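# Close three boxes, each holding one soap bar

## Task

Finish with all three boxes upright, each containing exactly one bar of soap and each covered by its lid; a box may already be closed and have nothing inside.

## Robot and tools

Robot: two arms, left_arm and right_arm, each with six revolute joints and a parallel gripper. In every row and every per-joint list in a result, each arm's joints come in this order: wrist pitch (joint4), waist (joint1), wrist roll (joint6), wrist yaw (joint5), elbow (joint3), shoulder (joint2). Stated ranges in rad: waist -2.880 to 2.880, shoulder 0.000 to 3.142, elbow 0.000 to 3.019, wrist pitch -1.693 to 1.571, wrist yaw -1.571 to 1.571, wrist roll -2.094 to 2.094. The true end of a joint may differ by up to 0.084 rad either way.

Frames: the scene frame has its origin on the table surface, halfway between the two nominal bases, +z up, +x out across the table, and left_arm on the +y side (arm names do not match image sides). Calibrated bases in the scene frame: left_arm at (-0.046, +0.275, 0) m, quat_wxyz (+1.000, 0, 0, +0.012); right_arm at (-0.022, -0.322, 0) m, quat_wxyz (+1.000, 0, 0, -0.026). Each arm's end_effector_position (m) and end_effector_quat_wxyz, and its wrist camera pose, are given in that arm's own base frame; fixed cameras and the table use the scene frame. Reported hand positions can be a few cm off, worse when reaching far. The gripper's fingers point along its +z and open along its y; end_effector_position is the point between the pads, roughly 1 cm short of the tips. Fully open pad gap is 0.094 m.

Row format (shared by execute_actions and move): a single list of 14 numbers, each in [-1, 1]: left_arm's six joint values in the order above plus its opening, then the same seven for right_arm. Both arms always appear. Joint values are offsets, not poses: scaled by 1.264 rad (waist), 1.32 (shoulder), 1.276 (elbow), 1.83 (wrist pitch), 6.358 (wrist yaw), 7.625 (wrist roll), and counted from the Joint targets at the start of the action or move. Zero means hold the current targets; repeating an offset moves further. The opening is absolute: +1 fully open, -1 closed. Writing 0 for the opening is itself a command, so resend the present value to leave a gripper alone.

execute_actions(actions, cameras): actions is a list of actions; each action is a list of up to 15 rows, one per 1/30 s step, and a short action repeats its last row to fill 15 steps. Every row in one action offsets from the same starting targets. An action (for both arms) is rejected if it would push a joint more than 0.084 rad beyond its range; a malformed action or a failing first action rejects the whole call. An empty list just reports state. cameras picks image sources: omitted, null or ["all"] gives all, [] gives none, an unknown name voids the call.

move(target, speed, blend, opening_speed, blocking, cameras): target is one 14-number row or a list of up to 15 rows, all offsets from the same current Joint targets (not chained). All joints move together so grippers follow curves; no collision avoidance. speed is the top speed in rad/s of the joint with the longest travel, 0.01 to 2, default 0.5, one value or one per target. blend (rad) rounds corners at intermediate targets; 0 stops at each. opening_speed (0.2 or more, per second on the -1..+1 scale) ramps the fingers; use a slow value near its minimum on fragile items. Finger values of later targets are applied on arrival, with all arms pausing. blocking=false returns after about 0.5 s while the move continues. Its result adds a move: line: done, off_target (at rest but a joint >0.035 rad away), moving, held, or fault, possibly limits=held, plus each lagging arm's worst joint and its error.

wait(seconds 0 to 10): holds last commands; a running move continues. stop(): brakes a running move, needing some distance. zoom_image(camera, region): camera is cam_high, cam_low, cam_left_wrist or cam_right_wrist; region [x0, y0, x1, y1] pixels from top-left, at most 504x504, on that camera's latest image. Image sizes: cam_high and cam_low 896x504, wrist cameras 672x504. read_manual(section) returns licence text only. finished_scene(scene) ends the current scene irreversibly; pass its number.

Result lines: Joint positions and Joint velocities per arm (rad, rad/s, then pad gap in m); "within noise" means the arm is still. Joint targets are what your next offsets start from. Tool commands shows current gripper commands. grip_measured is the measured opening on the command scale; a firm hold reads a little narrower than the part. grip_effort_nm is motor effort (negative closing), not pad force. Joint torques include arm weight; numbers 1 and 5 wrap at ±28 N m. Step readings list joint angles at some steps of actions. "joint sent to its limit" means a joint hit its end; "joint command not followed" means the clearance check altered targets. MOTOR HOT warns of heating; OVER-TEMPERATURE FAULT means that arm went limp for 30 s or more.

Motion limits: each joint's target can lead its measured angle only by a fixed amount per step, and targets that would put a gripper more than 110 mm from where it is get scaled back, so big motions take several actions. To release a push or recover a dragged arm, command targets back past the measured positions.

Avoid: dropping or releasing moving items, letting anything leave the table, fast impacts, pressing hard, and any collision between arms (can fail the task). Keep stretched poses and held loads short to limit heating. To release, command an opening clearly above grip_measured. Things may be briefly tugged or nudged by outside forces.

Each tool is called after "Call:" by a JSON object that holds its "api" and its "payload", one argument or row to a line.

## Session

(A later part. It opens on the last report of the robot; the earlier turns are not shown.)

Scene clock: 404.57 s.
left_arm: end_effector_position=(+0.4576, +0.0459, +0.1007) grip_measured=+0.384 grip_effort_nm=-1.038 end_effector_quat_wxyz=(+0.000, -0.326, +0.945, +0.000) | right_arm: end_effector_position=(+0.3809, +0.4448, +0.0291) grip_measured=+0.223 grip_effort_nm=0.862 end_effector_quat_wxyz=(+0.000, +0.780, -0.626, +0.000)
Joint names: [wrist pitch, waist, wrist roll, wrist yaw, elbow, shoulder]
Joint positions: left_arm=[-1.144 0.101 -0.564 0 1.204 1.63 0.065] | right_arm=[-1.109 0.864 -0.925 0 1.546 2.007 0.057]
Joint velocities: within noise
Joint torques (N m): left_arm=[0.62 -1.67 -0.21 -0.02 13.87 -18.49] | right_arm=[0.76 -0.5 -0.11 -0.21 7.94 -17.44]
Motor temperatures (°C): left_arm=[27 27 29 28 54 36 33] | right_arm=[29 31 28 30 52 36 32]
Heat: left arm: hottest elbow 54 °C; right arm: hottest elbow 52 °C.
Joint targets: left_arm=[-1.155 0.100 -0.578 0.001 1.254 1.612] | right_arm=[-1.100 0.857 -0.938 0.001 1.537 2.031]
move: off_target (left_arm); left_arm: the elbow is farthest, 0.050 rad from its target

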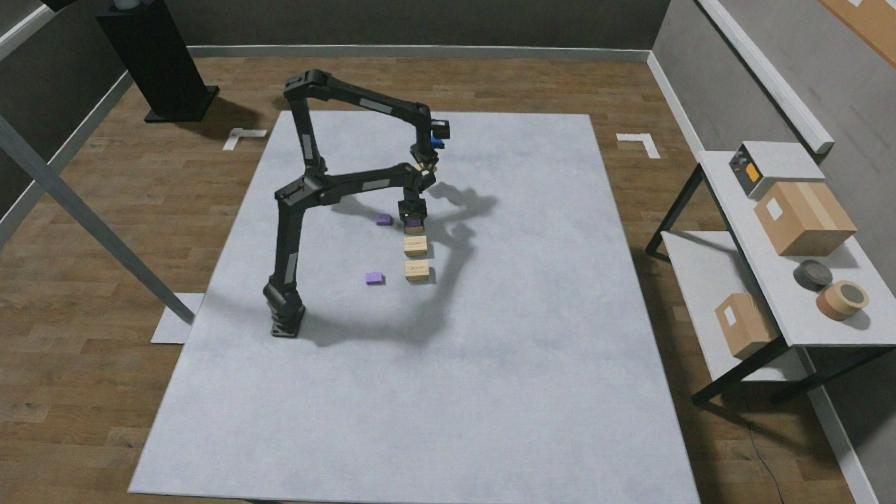

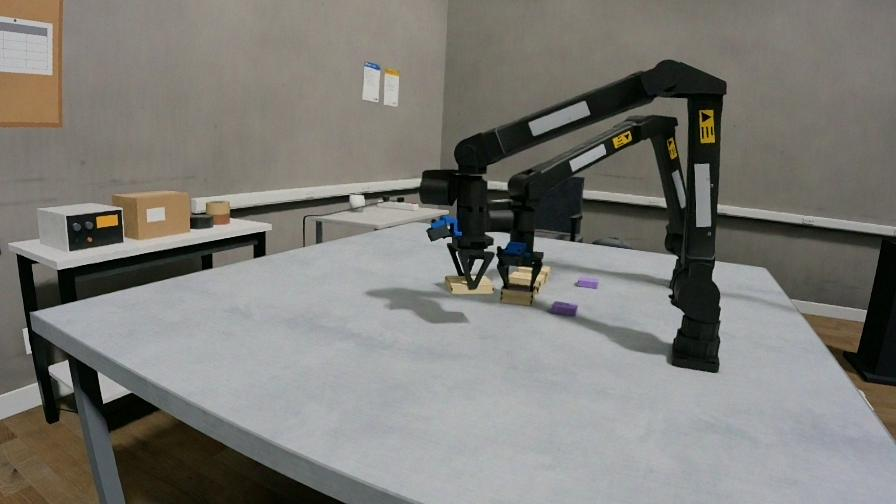

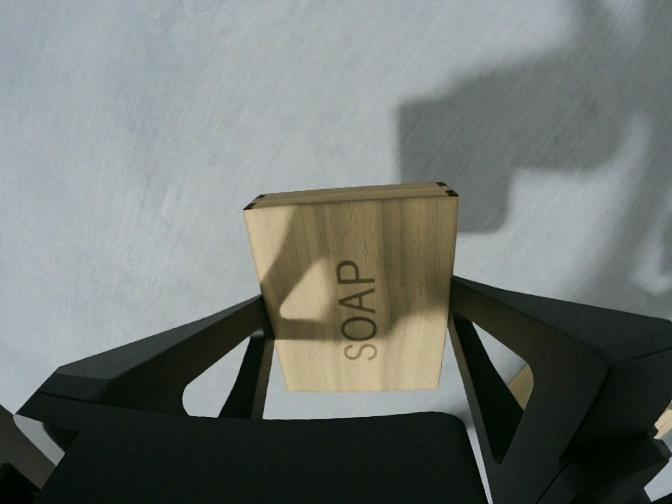

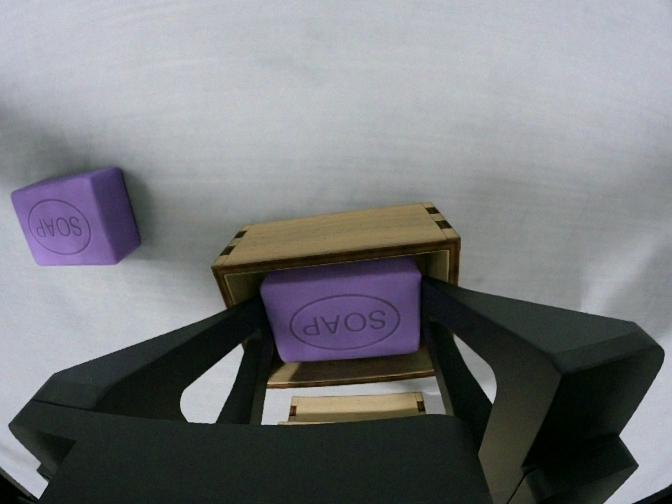

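Call:
{"api": "move", "payload": {
  "target": [
    [0,0,0,0,0,0,0.2,0,0,0,0,0,0,0.178],
    [0,0,0,0,0,0,0.2,0,0,0,0,0.046,-0.029,0.178]
  ],
  "speed": [0.2,0.1],
  "opening_speed": 0.3
}}

Call:
{"api": "move", "payload": {
  "target": [0,0,0,0,0,0,0.2,-0.0334,0,0,0,0.025,-0.0218,0.178],
  "speed": 0.1
}}

Call:
{"api": "zoom_image", "payload": {
  "camera": "cam_low",
  "region": [475, 240, 575, 310]
}}

Scene clock: 414.40 s.
left_arm: end_effector_position=(+0.4576, +0.0459, +0.1007) grip_measured=+0.384 grip_effort_nm=-1.033 end_effector_quat_wxyz=(+0.000, -0.326, +0.945, +0.000) | right_arm: end_effector_position=(+0.3808, +0.4448, +0.0290) grip_measured=+0.186 grip_effort_nm=-0.462 end_effector_quat_wxyz=(+0.000, +0.780, -0.626, +0.000)
Joint names: [wrist pitch, waist, wrist roll, wrist yaw, elbow, shoulder]
Joint positions: left_arm=[-1.144 0.101 -0.564 0 1.204 1.63 0.065] | right_arm=[-1.109 0.864 -0.925 0 1.546 2.007 0.056]
Joint velocities: within noise
Joint torques (N m): left_arm=[0.62 -1.61 -0.22 -0.02 13.87 -18.49] | right_arm=[0.7 -0.5 -0.11 -0.21 12.88 -20.42]
Motor temperatures (°C): left_arm=[27 27 29 28 54 36 33] | right_arm=[29 31 28 30 50 36 32]
Heat: left arm: hottest elbow 54 °C; right arm: hottest elbow 50 °C.
Joint targets: left_arm=[-1.155 0.100 -0.578 0.001 1.254 1.612] | right_arm=[-1.100 0.857 -0.938 0.001 1.595 1.992]
move: off_target (left_arm, right_arm); left_arm: the elbow is farthest, 0.050 rad from its target; right_arm: the elbow is farthest, 0.050 rad from its target

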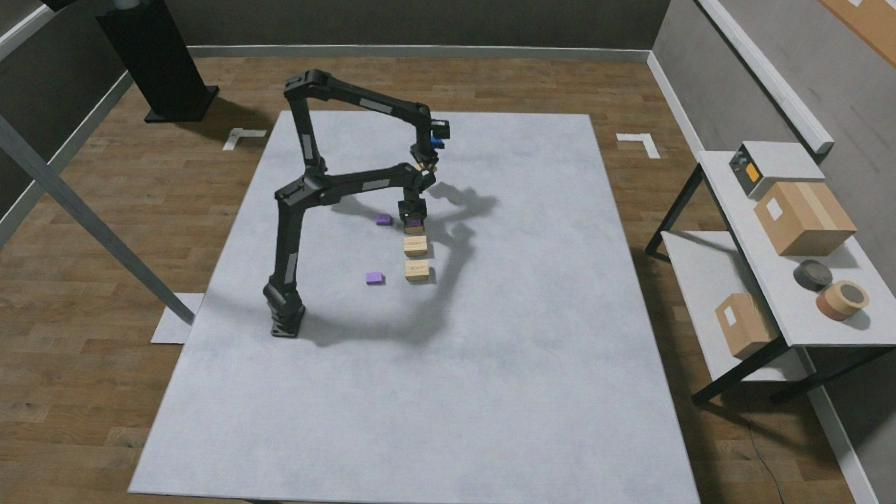

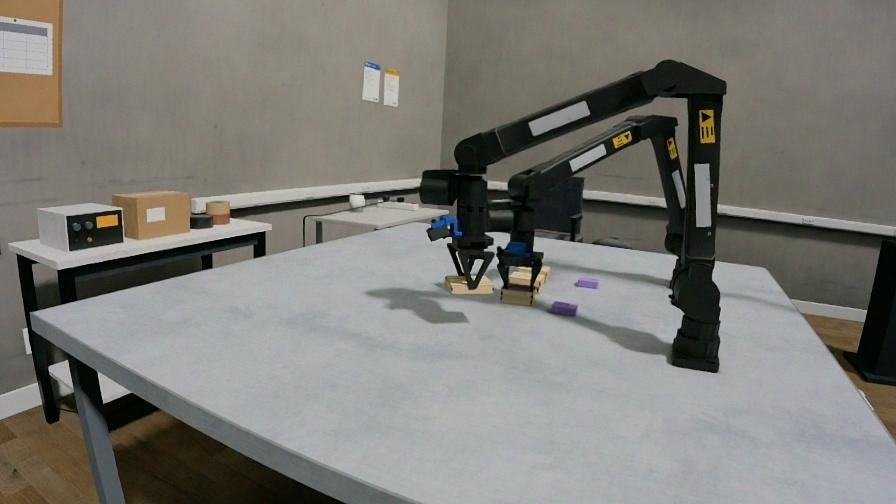

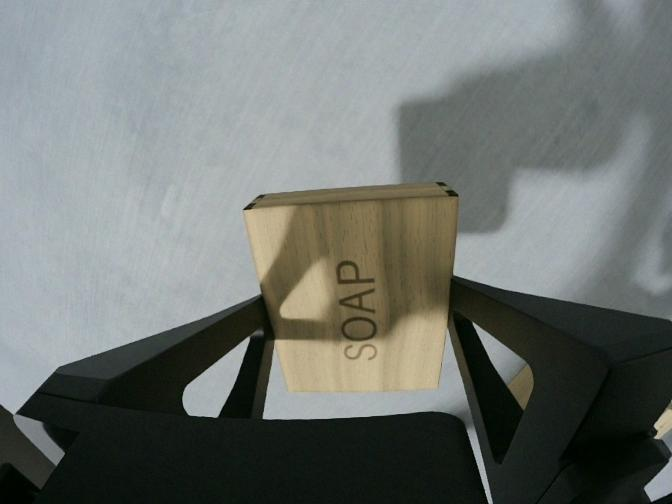

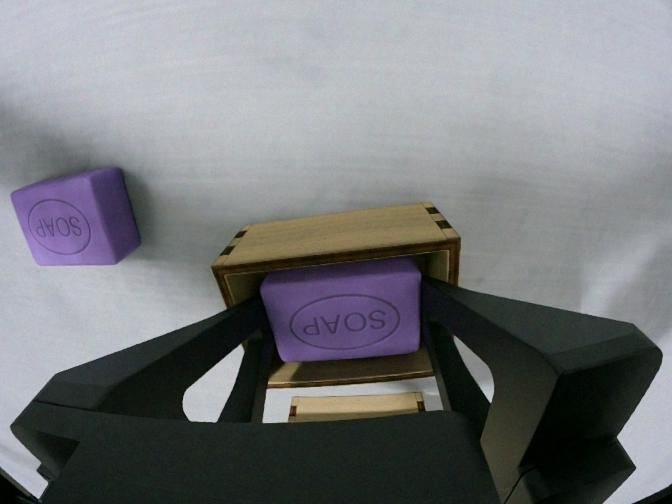

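Scene clock: 415.47 s.
left_arm: end_effector_position=(+0.4576, +0.0459, +0.1007) grip_measured=+0.384 grip_effort_nm=-1.038 end_effector_quat_wxyz=(+0.000, -0.326, +0.945, +0.000) | right_arm: end_effector_position=(+0.3826, +0.4468, +0.0544) grip_measured=+0.186 grip_effort_nm=-0.457 end_effector_quat_wxyz=(-0.006, +0.780, -0.626, +0.000)
Joint names: [wrist pitch, waist, wrist roll, wrist yaw, elbow, shoulder]
Joint positions: left_arm=[-1.144 0.101 -0.564 0 1.204 1.63 0.065] | right_arm=[-1.153 0.864 -0.925 0 1.573 1.979 0.056]
Joint velocities: within noise
Joint torques (N m): left_arm=[0.64 -1.67 -0.22 -0.02 13.86 -18.49] | right_arm=[0.05 -0.44 -0.11 -0.21 13.68 -20.37]
Motor temperatures (°C): left_arm=[27 27 29 28 54 36 33] | right_arm=[29 31 28 30 50 36 32]
Heat: left arm: hottest elbow 54 °C; right arm: hottest elbow 50 °C.
Joint targets: left_arm=[-1.155 0.100 -0.578 0.001 1.254 1.612] | right_arm=[-1.161 0.857 -0.938 0.001 1.627 1.964]
move: off_target (left_arm, right_arm); left_arm: the elbow is farthest, 0.050 rad from its target; right_arm: the elbow is farthest, 0.054 rad from its target

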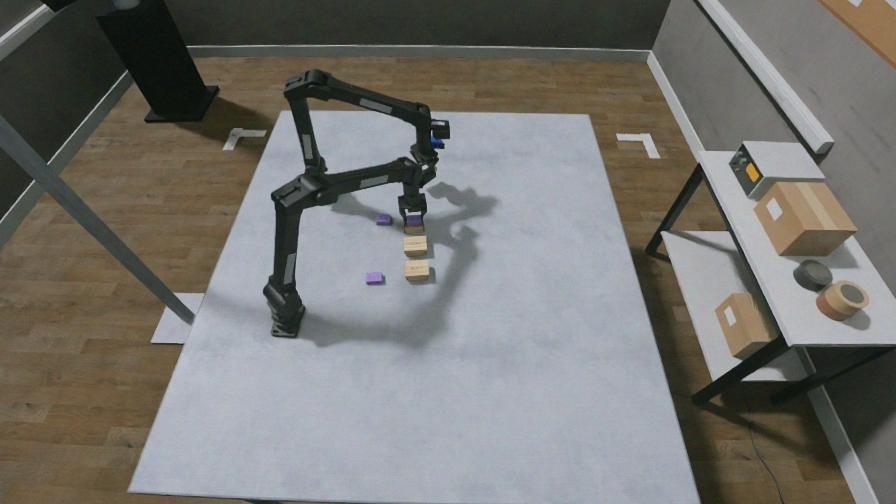

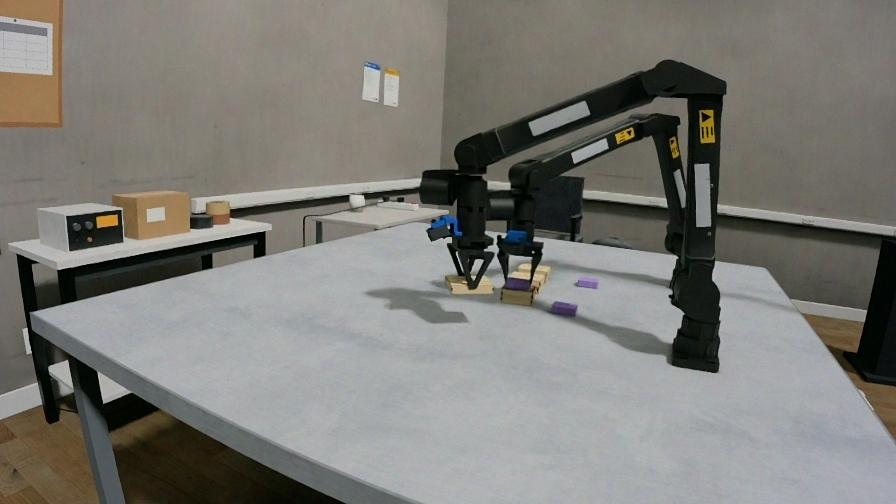

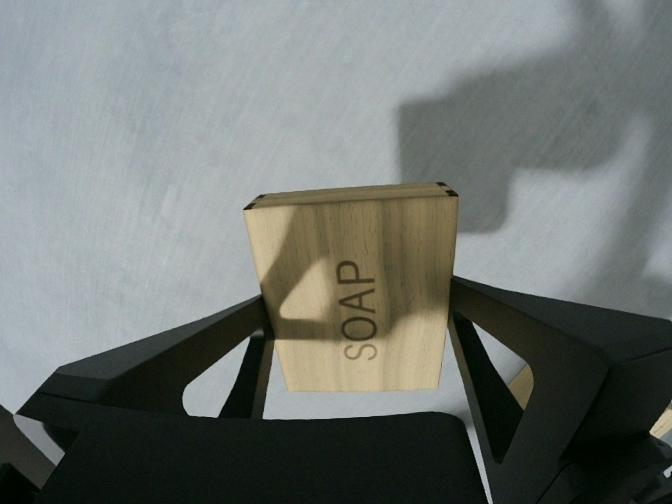

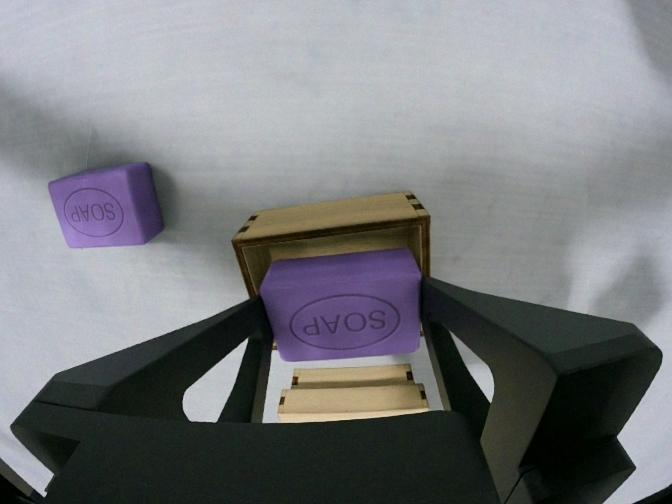

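Scaled by 5.040 from the camera's 896x504 image, which has a finer 1280x720 frame.

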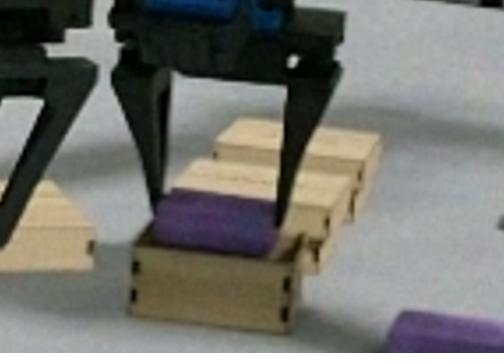

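Call:
{"api": "move", "payload": {
  "target": [
    [0,0,0,0,0,0,0.2,0,0,0,0,-0.036,0,0.178],
    [0,0,0,0,0,0,0.2,0.0334,0,0,0,-0.0705,0.0508,0.178],
    [0,0,0,0,0,0,0.2,0.0334,0,0,0,-0.0705,0.0508,0.215],
    [0,0,0,0,0,0,0.2,0.0334,0,0,0,-0.0705,0.0508,0.197]
  ],
  "speed": [0.2,0.1,0.1,0.1],
  "opening_speed": 0.3,
  "blend": [0.005,0,0,0]
}}

Call:
{"api": "move", "payload": {
  "target": [
    [0,0,0,0,0,0,0.2,0,0,0,0,0.046,-0.029,0.197],
    [0,0,0,0,0,0,0.2,-0.0167,0,0,0,0.0585,-0.0399,0.197]
  ],
  "speed": 0.1
}}

Call:
{"api": "zoom_image", "payload": {
  "camera": "cam_low",
  "region": [475, 240, 575, 310]
}}

Scene clock: 445.57 s.
left_arm: end_effector_position=(+0.4576, +0.0459, +0.1007) grip_measured=+0.384 grip_effort_nm=-1.043 end_effector_quat_wxyz=(+0.000, -0.326, +0.945, +0.000) | right_arm: end_effector_position=(+0.3810, +0.4449, +0.0287) grip_measured=+0.198 grip_effort_nm=-0.076 end_effector_quat_wxyz=(+0.000, +0.780, -0.626, +0.000)
Joint names: [wrist pitch, waist, wrist roll, wrist yaw, elbow, shoulder]
Joint positions: left_arm=[-1.144 0.101 -0.564 0 1.204 1.63 0.065] | right_arm=[-1.109 0.864 -0.926 0 1.547 2.008 0.056]
Joint velocities: within noise
Joint torques (N m): left_arm=[0.65 -1.67 -0.22 -0.02 13.89 -18.49] | right_arm=[0.72 -0.5 -0.11 -0.21 7.94 -17.55]
Motor temperatures (°C): left_arm=[27 27 29 28 54 37 33] | right_arm=[29 31 28 30 53 36 31]
Heat: left arm: hottest elbow 54 °C; right arm: hottest elbow 53 °C.
Joint targets: left_arm=[-1.155 0.100 -0.578 0.001 1.254 1.612] | right_arm=[-1.100 0.857 -0.938 0.001 1.537 2.030]
move: off_target (left_arm); left_arm: the elbow is farthest, 0.050 rad from its target

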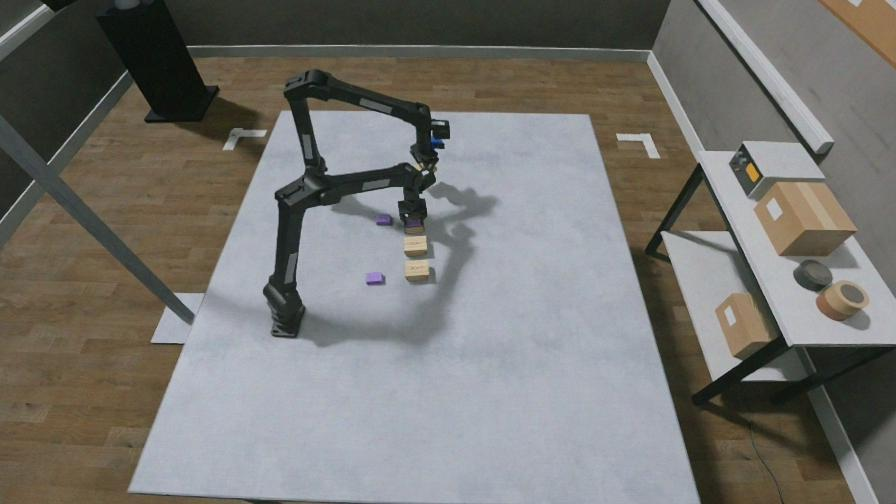

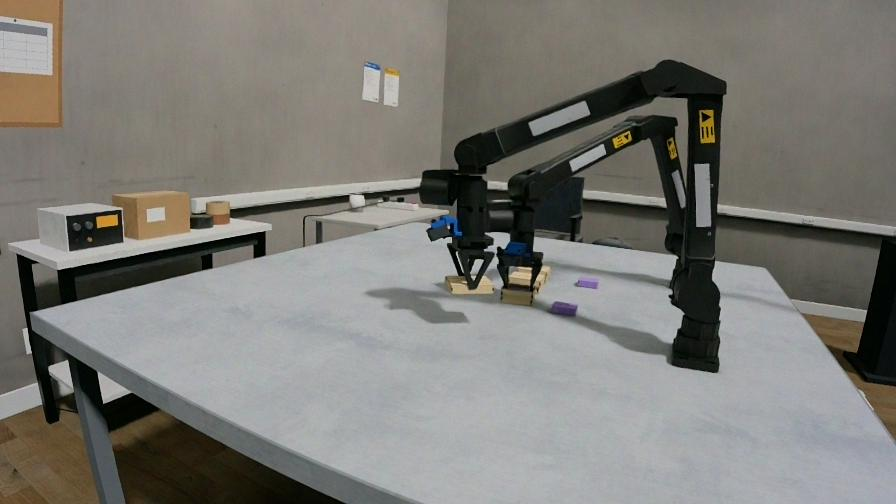

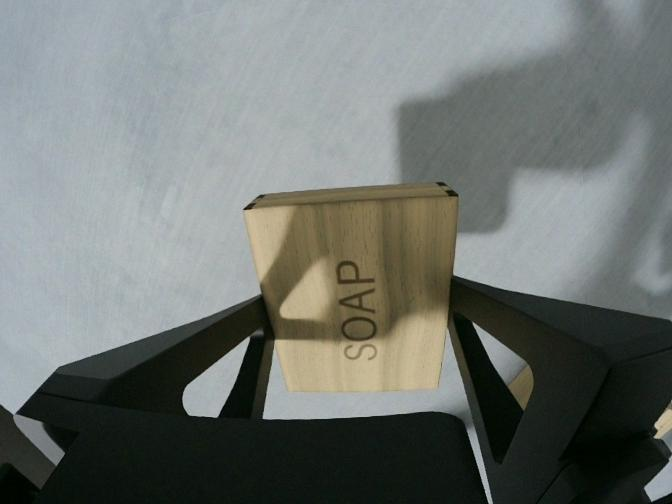

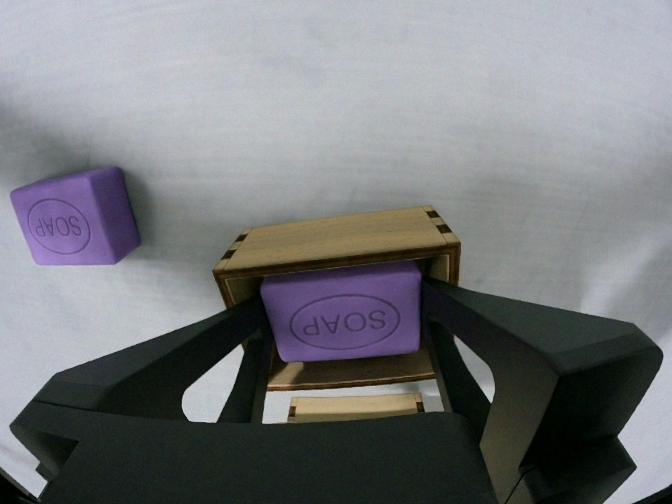

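Scene clock: 447.03 s.
left_arm: end_effector_position=(+0.4576, +0.0459, +0.1007) grip_measured=+0.384 grip_effort_nm=-1.048 end_effector_quat_wxyz=(+0.000, -0.326, +0.945, +0.000) | right_arm: end_effector_position=(+0.3817, +0.4457, +0.0368) grip_measured=+0.197 grip_effort_nm=-0.066 end_effector_quat_wxyz=(-0.002, +0.780, -0.626, +0.000)
Joint names: [wrist pitch, waist, wrist roll, wrist yaw, elbow, shoulder]
Joint positions: left_arm=[-1.144 0.101 -0.564 0 1.204 1.63 0.065] | right_arm=[-1.123 0.864 -0.926 0 1.555 1.999 0.056]
Joint velocities: within noise
Joint torques (N m): left_arm=[0.62 -1.67 -0.22 -0.02 13.86 -18.49] | right_arm=[-0.05 -0.5 -0.11 -0.21 13.63 -21.01]
Motor temperatures (°C): left_arm=[27 27 29 28 54 37 33] | right_arm=[29 31 28 30 53 36 31]
Heat: left arm: hottest elbow 54 °C; right arm: hottest elbow 53 °C.
Joint targets: left_arm=[-1.155 0.100 -0.578 0.001 1.254 1.612] | right_arm=[-1.131 0.857 -0.938 0.001 1.612 1.978]
move: off_target (left_arm, right_arm); left_arm: the elbow is farthest, 0.050 rad from its target; right_arm: the elbow is farthest, 0.057 rad from its target

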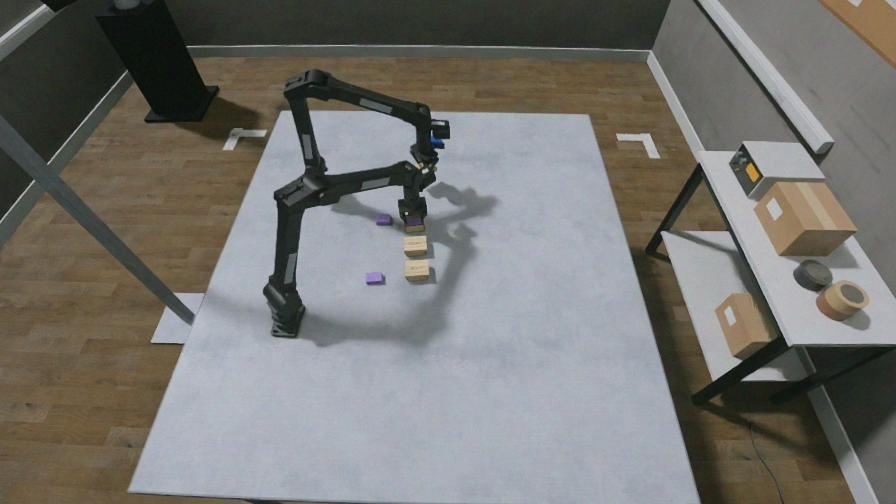

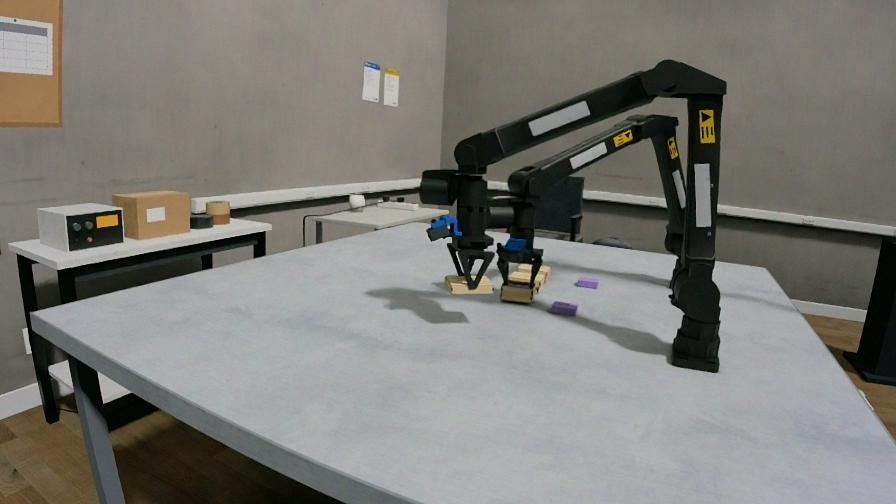

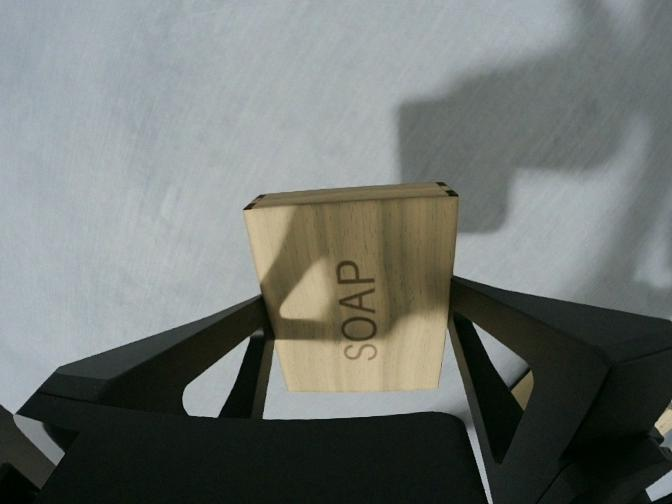

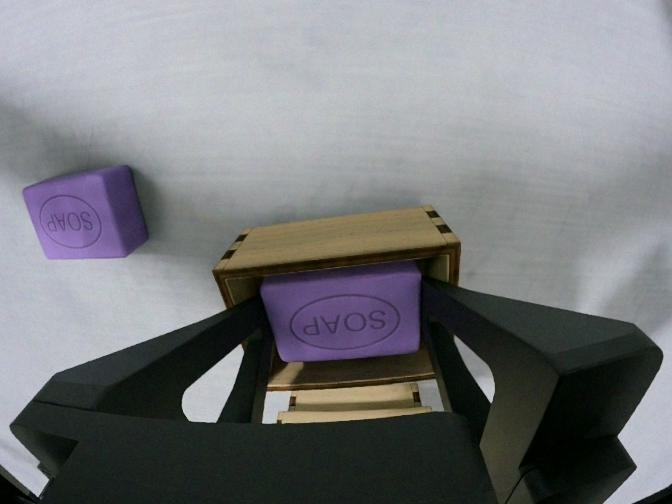

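Scaled by 5.040 from the camera's 896x504 image, which has a finer 1280x720 frame.

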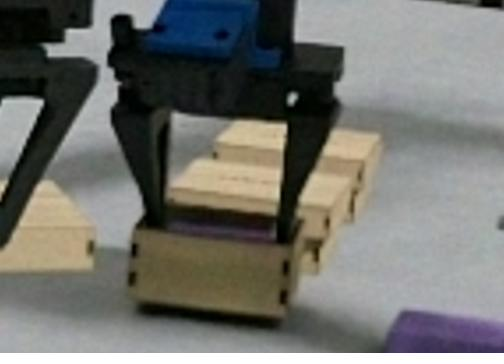

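Call:
{"api": "move", "payload": {
  "target": [
    [0,0,0,0,0,0,0.2,0,0,0,0,-0.045,0,0.197],
    [0,0,0,0,0,0,0.2,0.0167,0,0,0,-0.0585,0.0399,0.197],
    [0,0,0,0,0,0,0.2,0.0167,0,0,0,-0.0585,0.0399,0.187],
    [0,0,0,0,0,0,0.2,0.0167,0,-0.0066,0,-0.0585,0.0399,0.187],
    [0,0,0,0,0,0,0.2,0.0167,0,-0.0066,0,-0.0585,0.0399,0.23],
    [0,0,0,0,0,0,0.2,0.0167,0,-0.0066,0,-0.0585,0.0399,0.2]
  ],
  "speed": 0.1,
  "opening_speed": 0.3
}}

Call:
{"api": "zoom_image", "payload": {
  "camera": "cam_right_wrist",
  "region": [200, 120, 480, 400]
}}

Scene clock: 472.13 s.
left_arm: end_effector_position=(+0.4576, +0.0459, +0.1007) grip_measured=+0.384 grip_effort_nm=-1.038 end_effector_quat_wxyz=(+0.000, -0.326, +0.945, +0.000) | right_arm: end_effector_position=(+0.3809, +0.4448, +0.0287) grip_measured=+0.199 grip_effort_nm=-0.007 end_effector_quat_wxyz=(+0.000, +0.795, -0.607, +0.000)
Joint names: [wrist pitch, waist, wrist roll, wrist yaw, elbow, shoulder]
Joint positions: left_arm=[-1.144 0.101 -0.564 0 1.204 1.63 0.065] | right_arm=[-1.109 0.864 -0.974 0 1.546 2.008 0.056]
Joint velocities: within noise
Joint torques (N m): left_arm=[0.64 -1.67 -0.21 -0.02 13.89 -18.49] | right_arm=[0.69 -0.44 -0.11 -0.21 8.02 -17.49]
Motor temperatures (°C): left_arm=[27 27 29 28 54 37 33] | right_arm=[29 31 28 30 54 39 31]
Heat: left arm: hottest elbow 54 °C; right arm: hottest elbow 54 °C.
Joint targets: left_arm=[-1.155 0.100 -0.578 0.001 1.254 1.612] | right_arm=[-1.100 0.857 -0.988 0.001 1.537 2.031]
move: off_target (left_arm); left_arm: the elbow is farthest, 0.050 rad from its target

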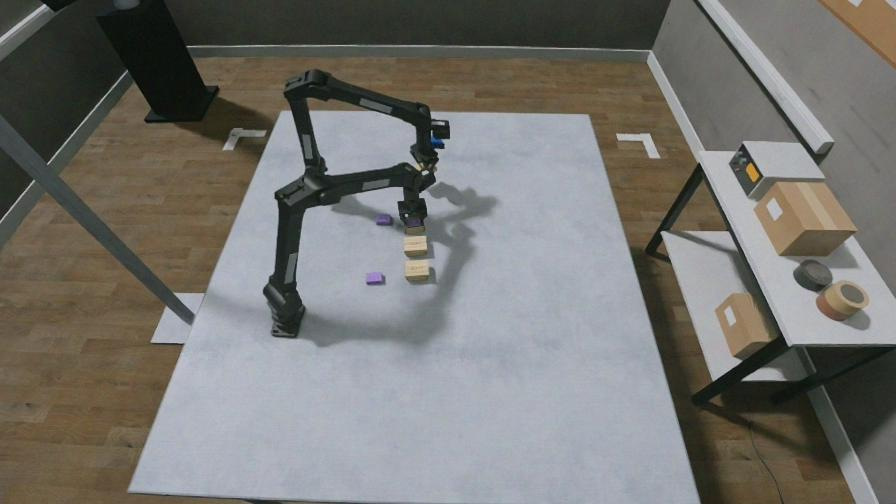

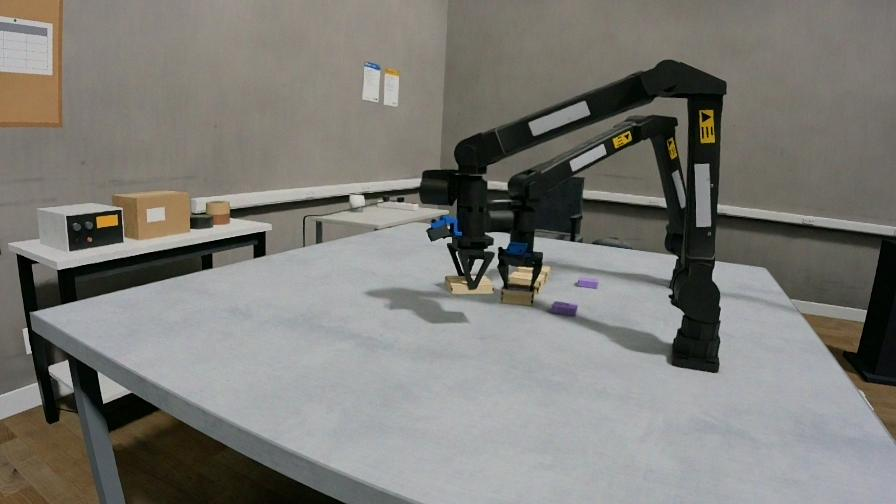

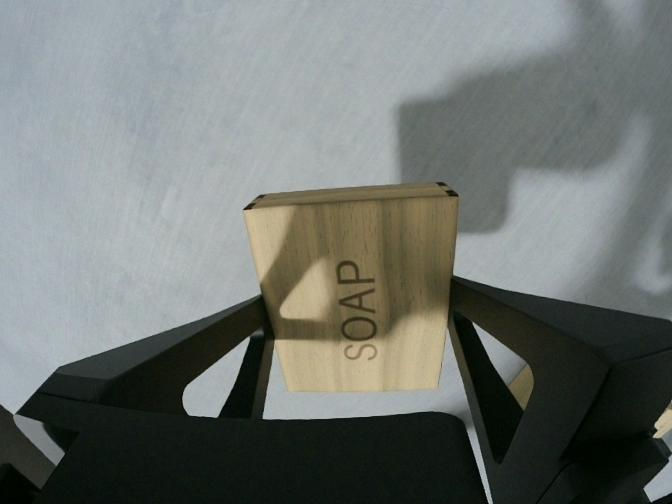

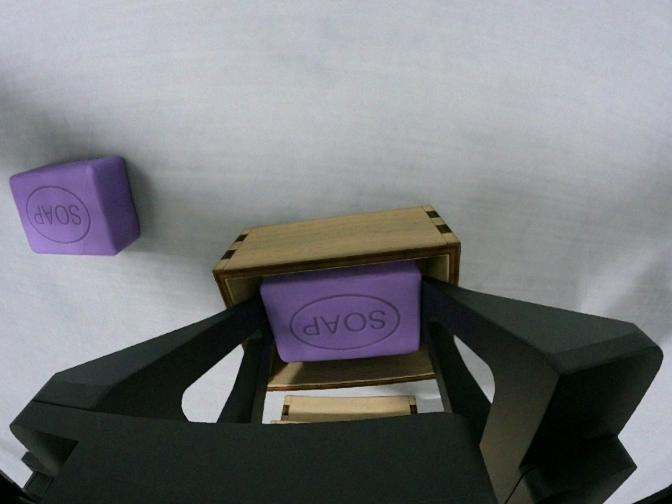

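Scaled by 1.800 from the camera's 672x504 image, which has a finer 960x720 frame.

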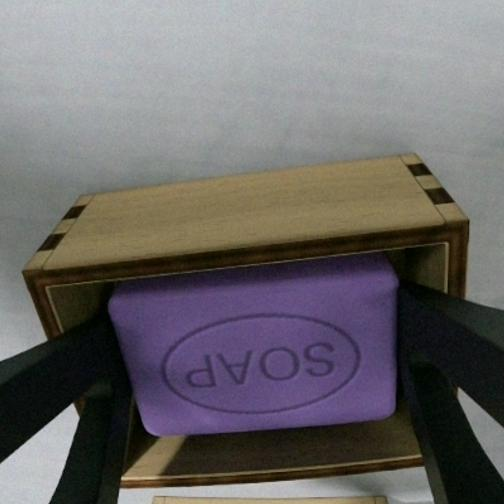

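Call:
{"api": "move", "payload": {
  "target": [
    [0,0,0,0,0,0,0.2,0,0,0,0,0.046,-0.029,0.2],
    [0,0,0,0,0,0,0.2,-0.0167,0,0,0,0.0585,-0.0399,0.2]
  ],
  "speed": 0.1
}}

Call:
{"api": "zoom_image", "payload": {
  "camera": "cam_low",
  "region": [475, 240, 575, 310]
}}

Scene clock: 499.70 s.
left_arm: end_effector_position=(+0.4576, +0.0459, +0.1007) grip_measured=+0.384 grip_effort_nm=-1.038 end_effector_quat_wxyz=(+0.000, -0.326, +0.945, +0.000) | right_arm: end_effector_position=(+0.3817, +0.4457, +0.0368) grip_measured=+0.199 grip_effort_nm=-0.022 end_effector_quat_wxyz=(-0.002, +0.795, -0.606, +0.000)
Joint names: [wrist pitch, waist, wrist roll, wrist yaw, elbow, shoulder]
Joint positions: left_arm=[-1.144 0.101 -0.564 0 1.204 1.63 0.065] | right_arm=[-1.123 0.864 -0.975 0 1.555 1.999 0.056]
Joint velocities: within noise
Joint torques (N m): left_arm=[0.64 -1.61 -0.22 -0.02 13.87 -18.55] | right_arm=[0.01 -0.5 -0.12 -0.21 13.63 -20.95]
Motor temperatures (°C): left_arm=[27 27 29 28 54 37 33] | right_arm=[29 31 28 30 49 38 30]
Heat: left arm: hottest elbow 54 °C; right arm: hottest elbow 49 °C.
Joint targets: left_arm=[-1.155 0.100 -0.578 0.001 1.254 1.612] | right_arm=[-1.131 0.857 -0.988 0.001 1.612 1.978]
move: off_target (left_arm, right_arm); left_arm: the elbow is farthest, 0.050 rad from its target; right_arm: the elbow is farthest, 0.057 rad from its target

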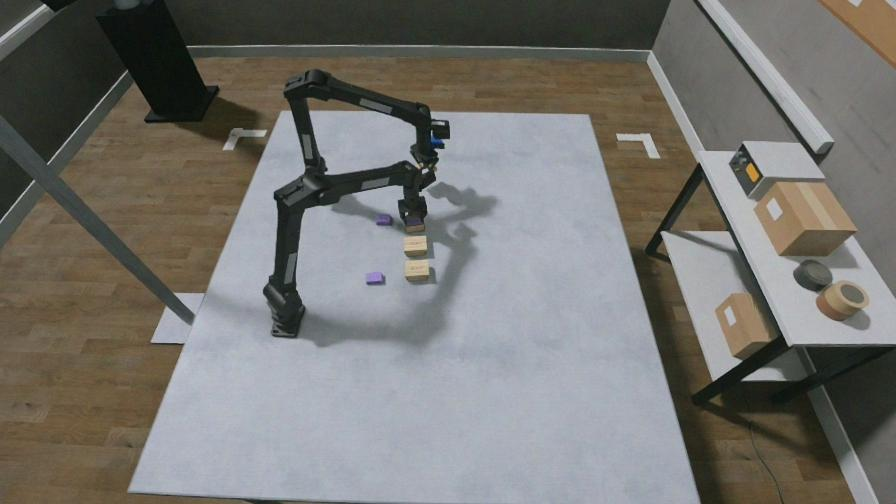

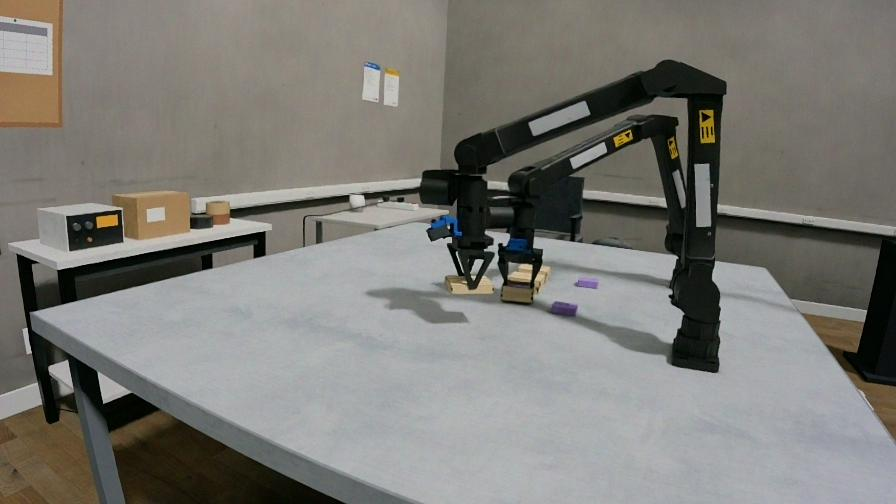

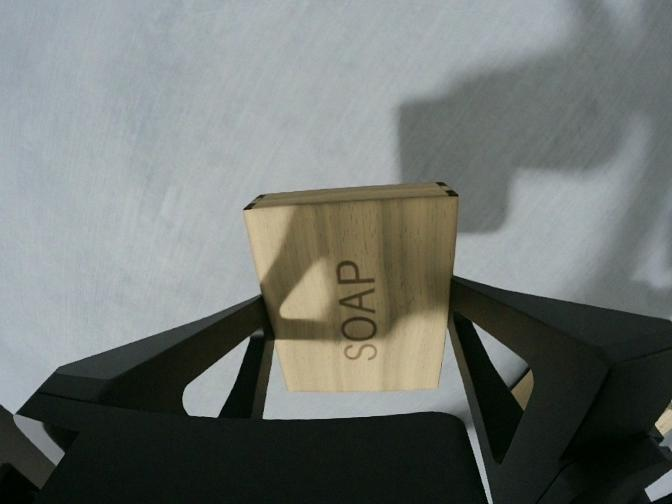

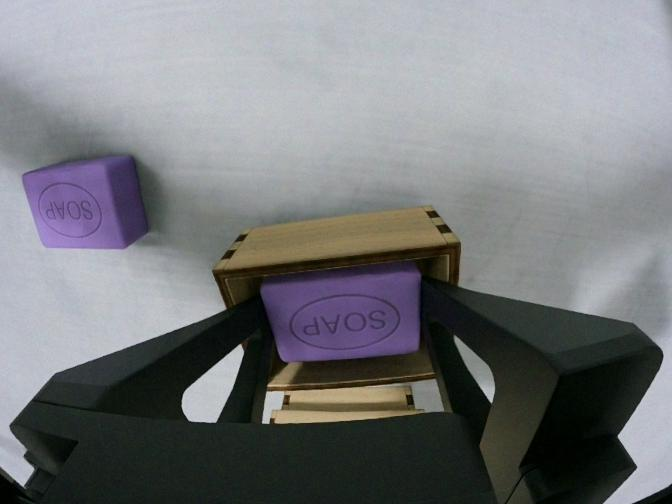

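Scaled by 5.040 from the camera's 896x504 image, which has a finer 1280x720 frame.

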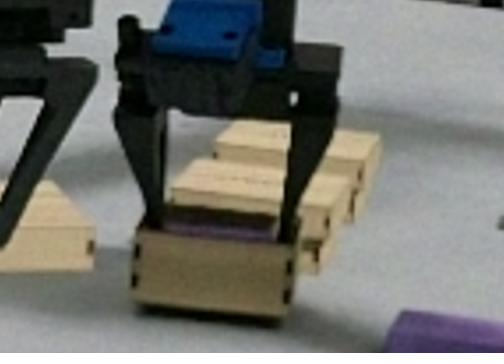

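Call:
{"api": "move", "payload": {
  "target": [
    [0,0,0,0,0,0,0.2,0,0,0,0,-0.045,0,0.2],
    [0,0,0,0,0,0,0.2,0.0167,0,0,0,-0.0585,0.0399,0.2],
    [0,0,0,0,0,0,0.2,0.0167,0,0,0,-0.0585,0.0399,0.191],
    [0,0,0,0,0,0,0.2,0.0167,0,0,0,-0.0125,0.0109,0.191],
    [0,0,0,0,0,0,0.2,0,0,0,0,0,0,0.191]
  ],
  "speed": 0.1,
  "opening_speed": 0.3
}}

Call:
{"api": "zoom_image", "payload": {
  "camera": "cam_low",
  "region": [475, 240, 575, 310]
}}

Scene clock: 515.70 s.
left_arm: end_effector_position=(+0.4576, +0.0459, +0.1007) grip_measured=+0.384 grip_effort_nm=-1.038 end_effector_quat_wxyz=(+0.000, -0.326, +0.945, +0.000) | right_arm: end_effector_position=(+0.3817, +0.4457, +0.0368) grip_measured=+0.194 grip_effort_nm=-0.188 end_effector_quat_wxyz=(-0.002, +0.795, -0.606, +0.000)
Joint names: [wrist pitch, waist, wrist roll, wrist yaw, elbow, shoulder]
Joint positions: left_arm=[-1.144 0.101 -0.564 0 1.204 1.63 0.065] | right_arm=[-1.123 0.864 -0.975 0 1.555 1.999 0.056]
Joint velocities: within noise
Joint torques (N m): left_arm=[0.64 -1.61 -0.22 -0.02 13.87 -18.49] | right_arm=[0.1 -0.5 -0.11 -0.21 13.61 -20.78]
Motor temperatures (°C): left_arm=[27 27 29 28 55 37 33] | right_arm=[29 31 28 30 52 40 30]
Heat: left arm: hottest elbow 55 °C; right arm: hottest elbow 52 °C.
Joint targets: left_arm=[-1.155 0.100 -0.578 0.001 1.254 1.612] | right_arm=[-1.131 0.857 -0.988 0.001 1.612 1.978]
move: off_target (left_arm, right_arm); left_arm: the elbow is farthest, 0.050 rad from its target; right_arm: the elbow is farthest, 0.057 rad from its target

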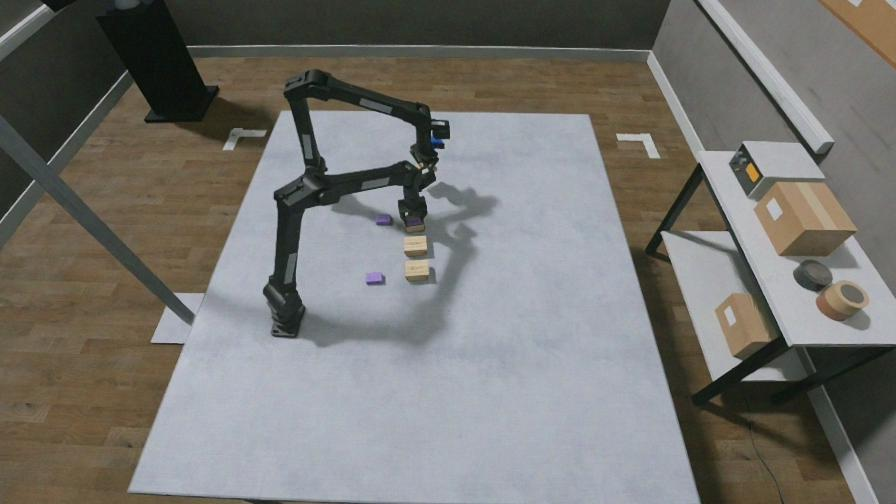

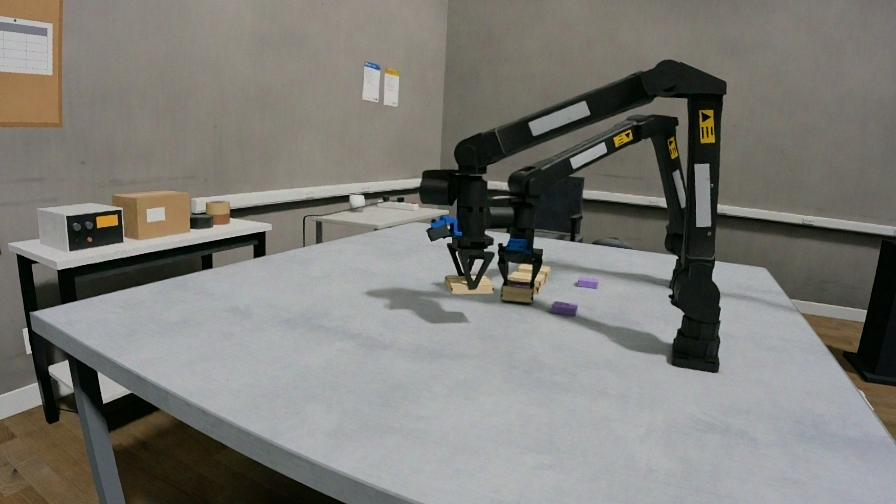

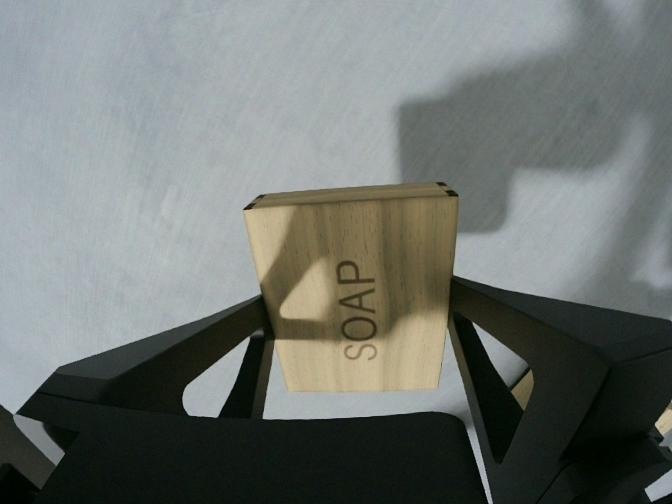

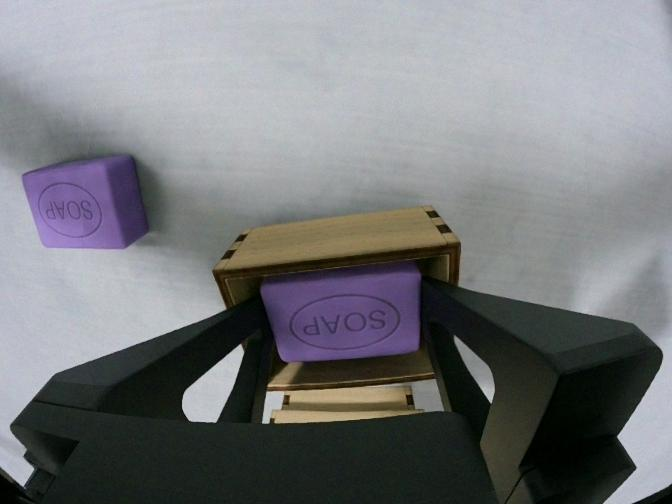

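Scaled by 5.040 from the camera's 896x504 image, which has a finer 1280x720 frame.

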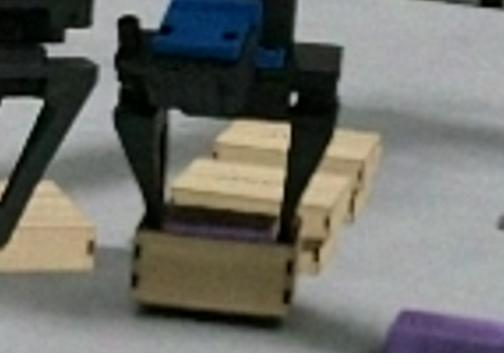

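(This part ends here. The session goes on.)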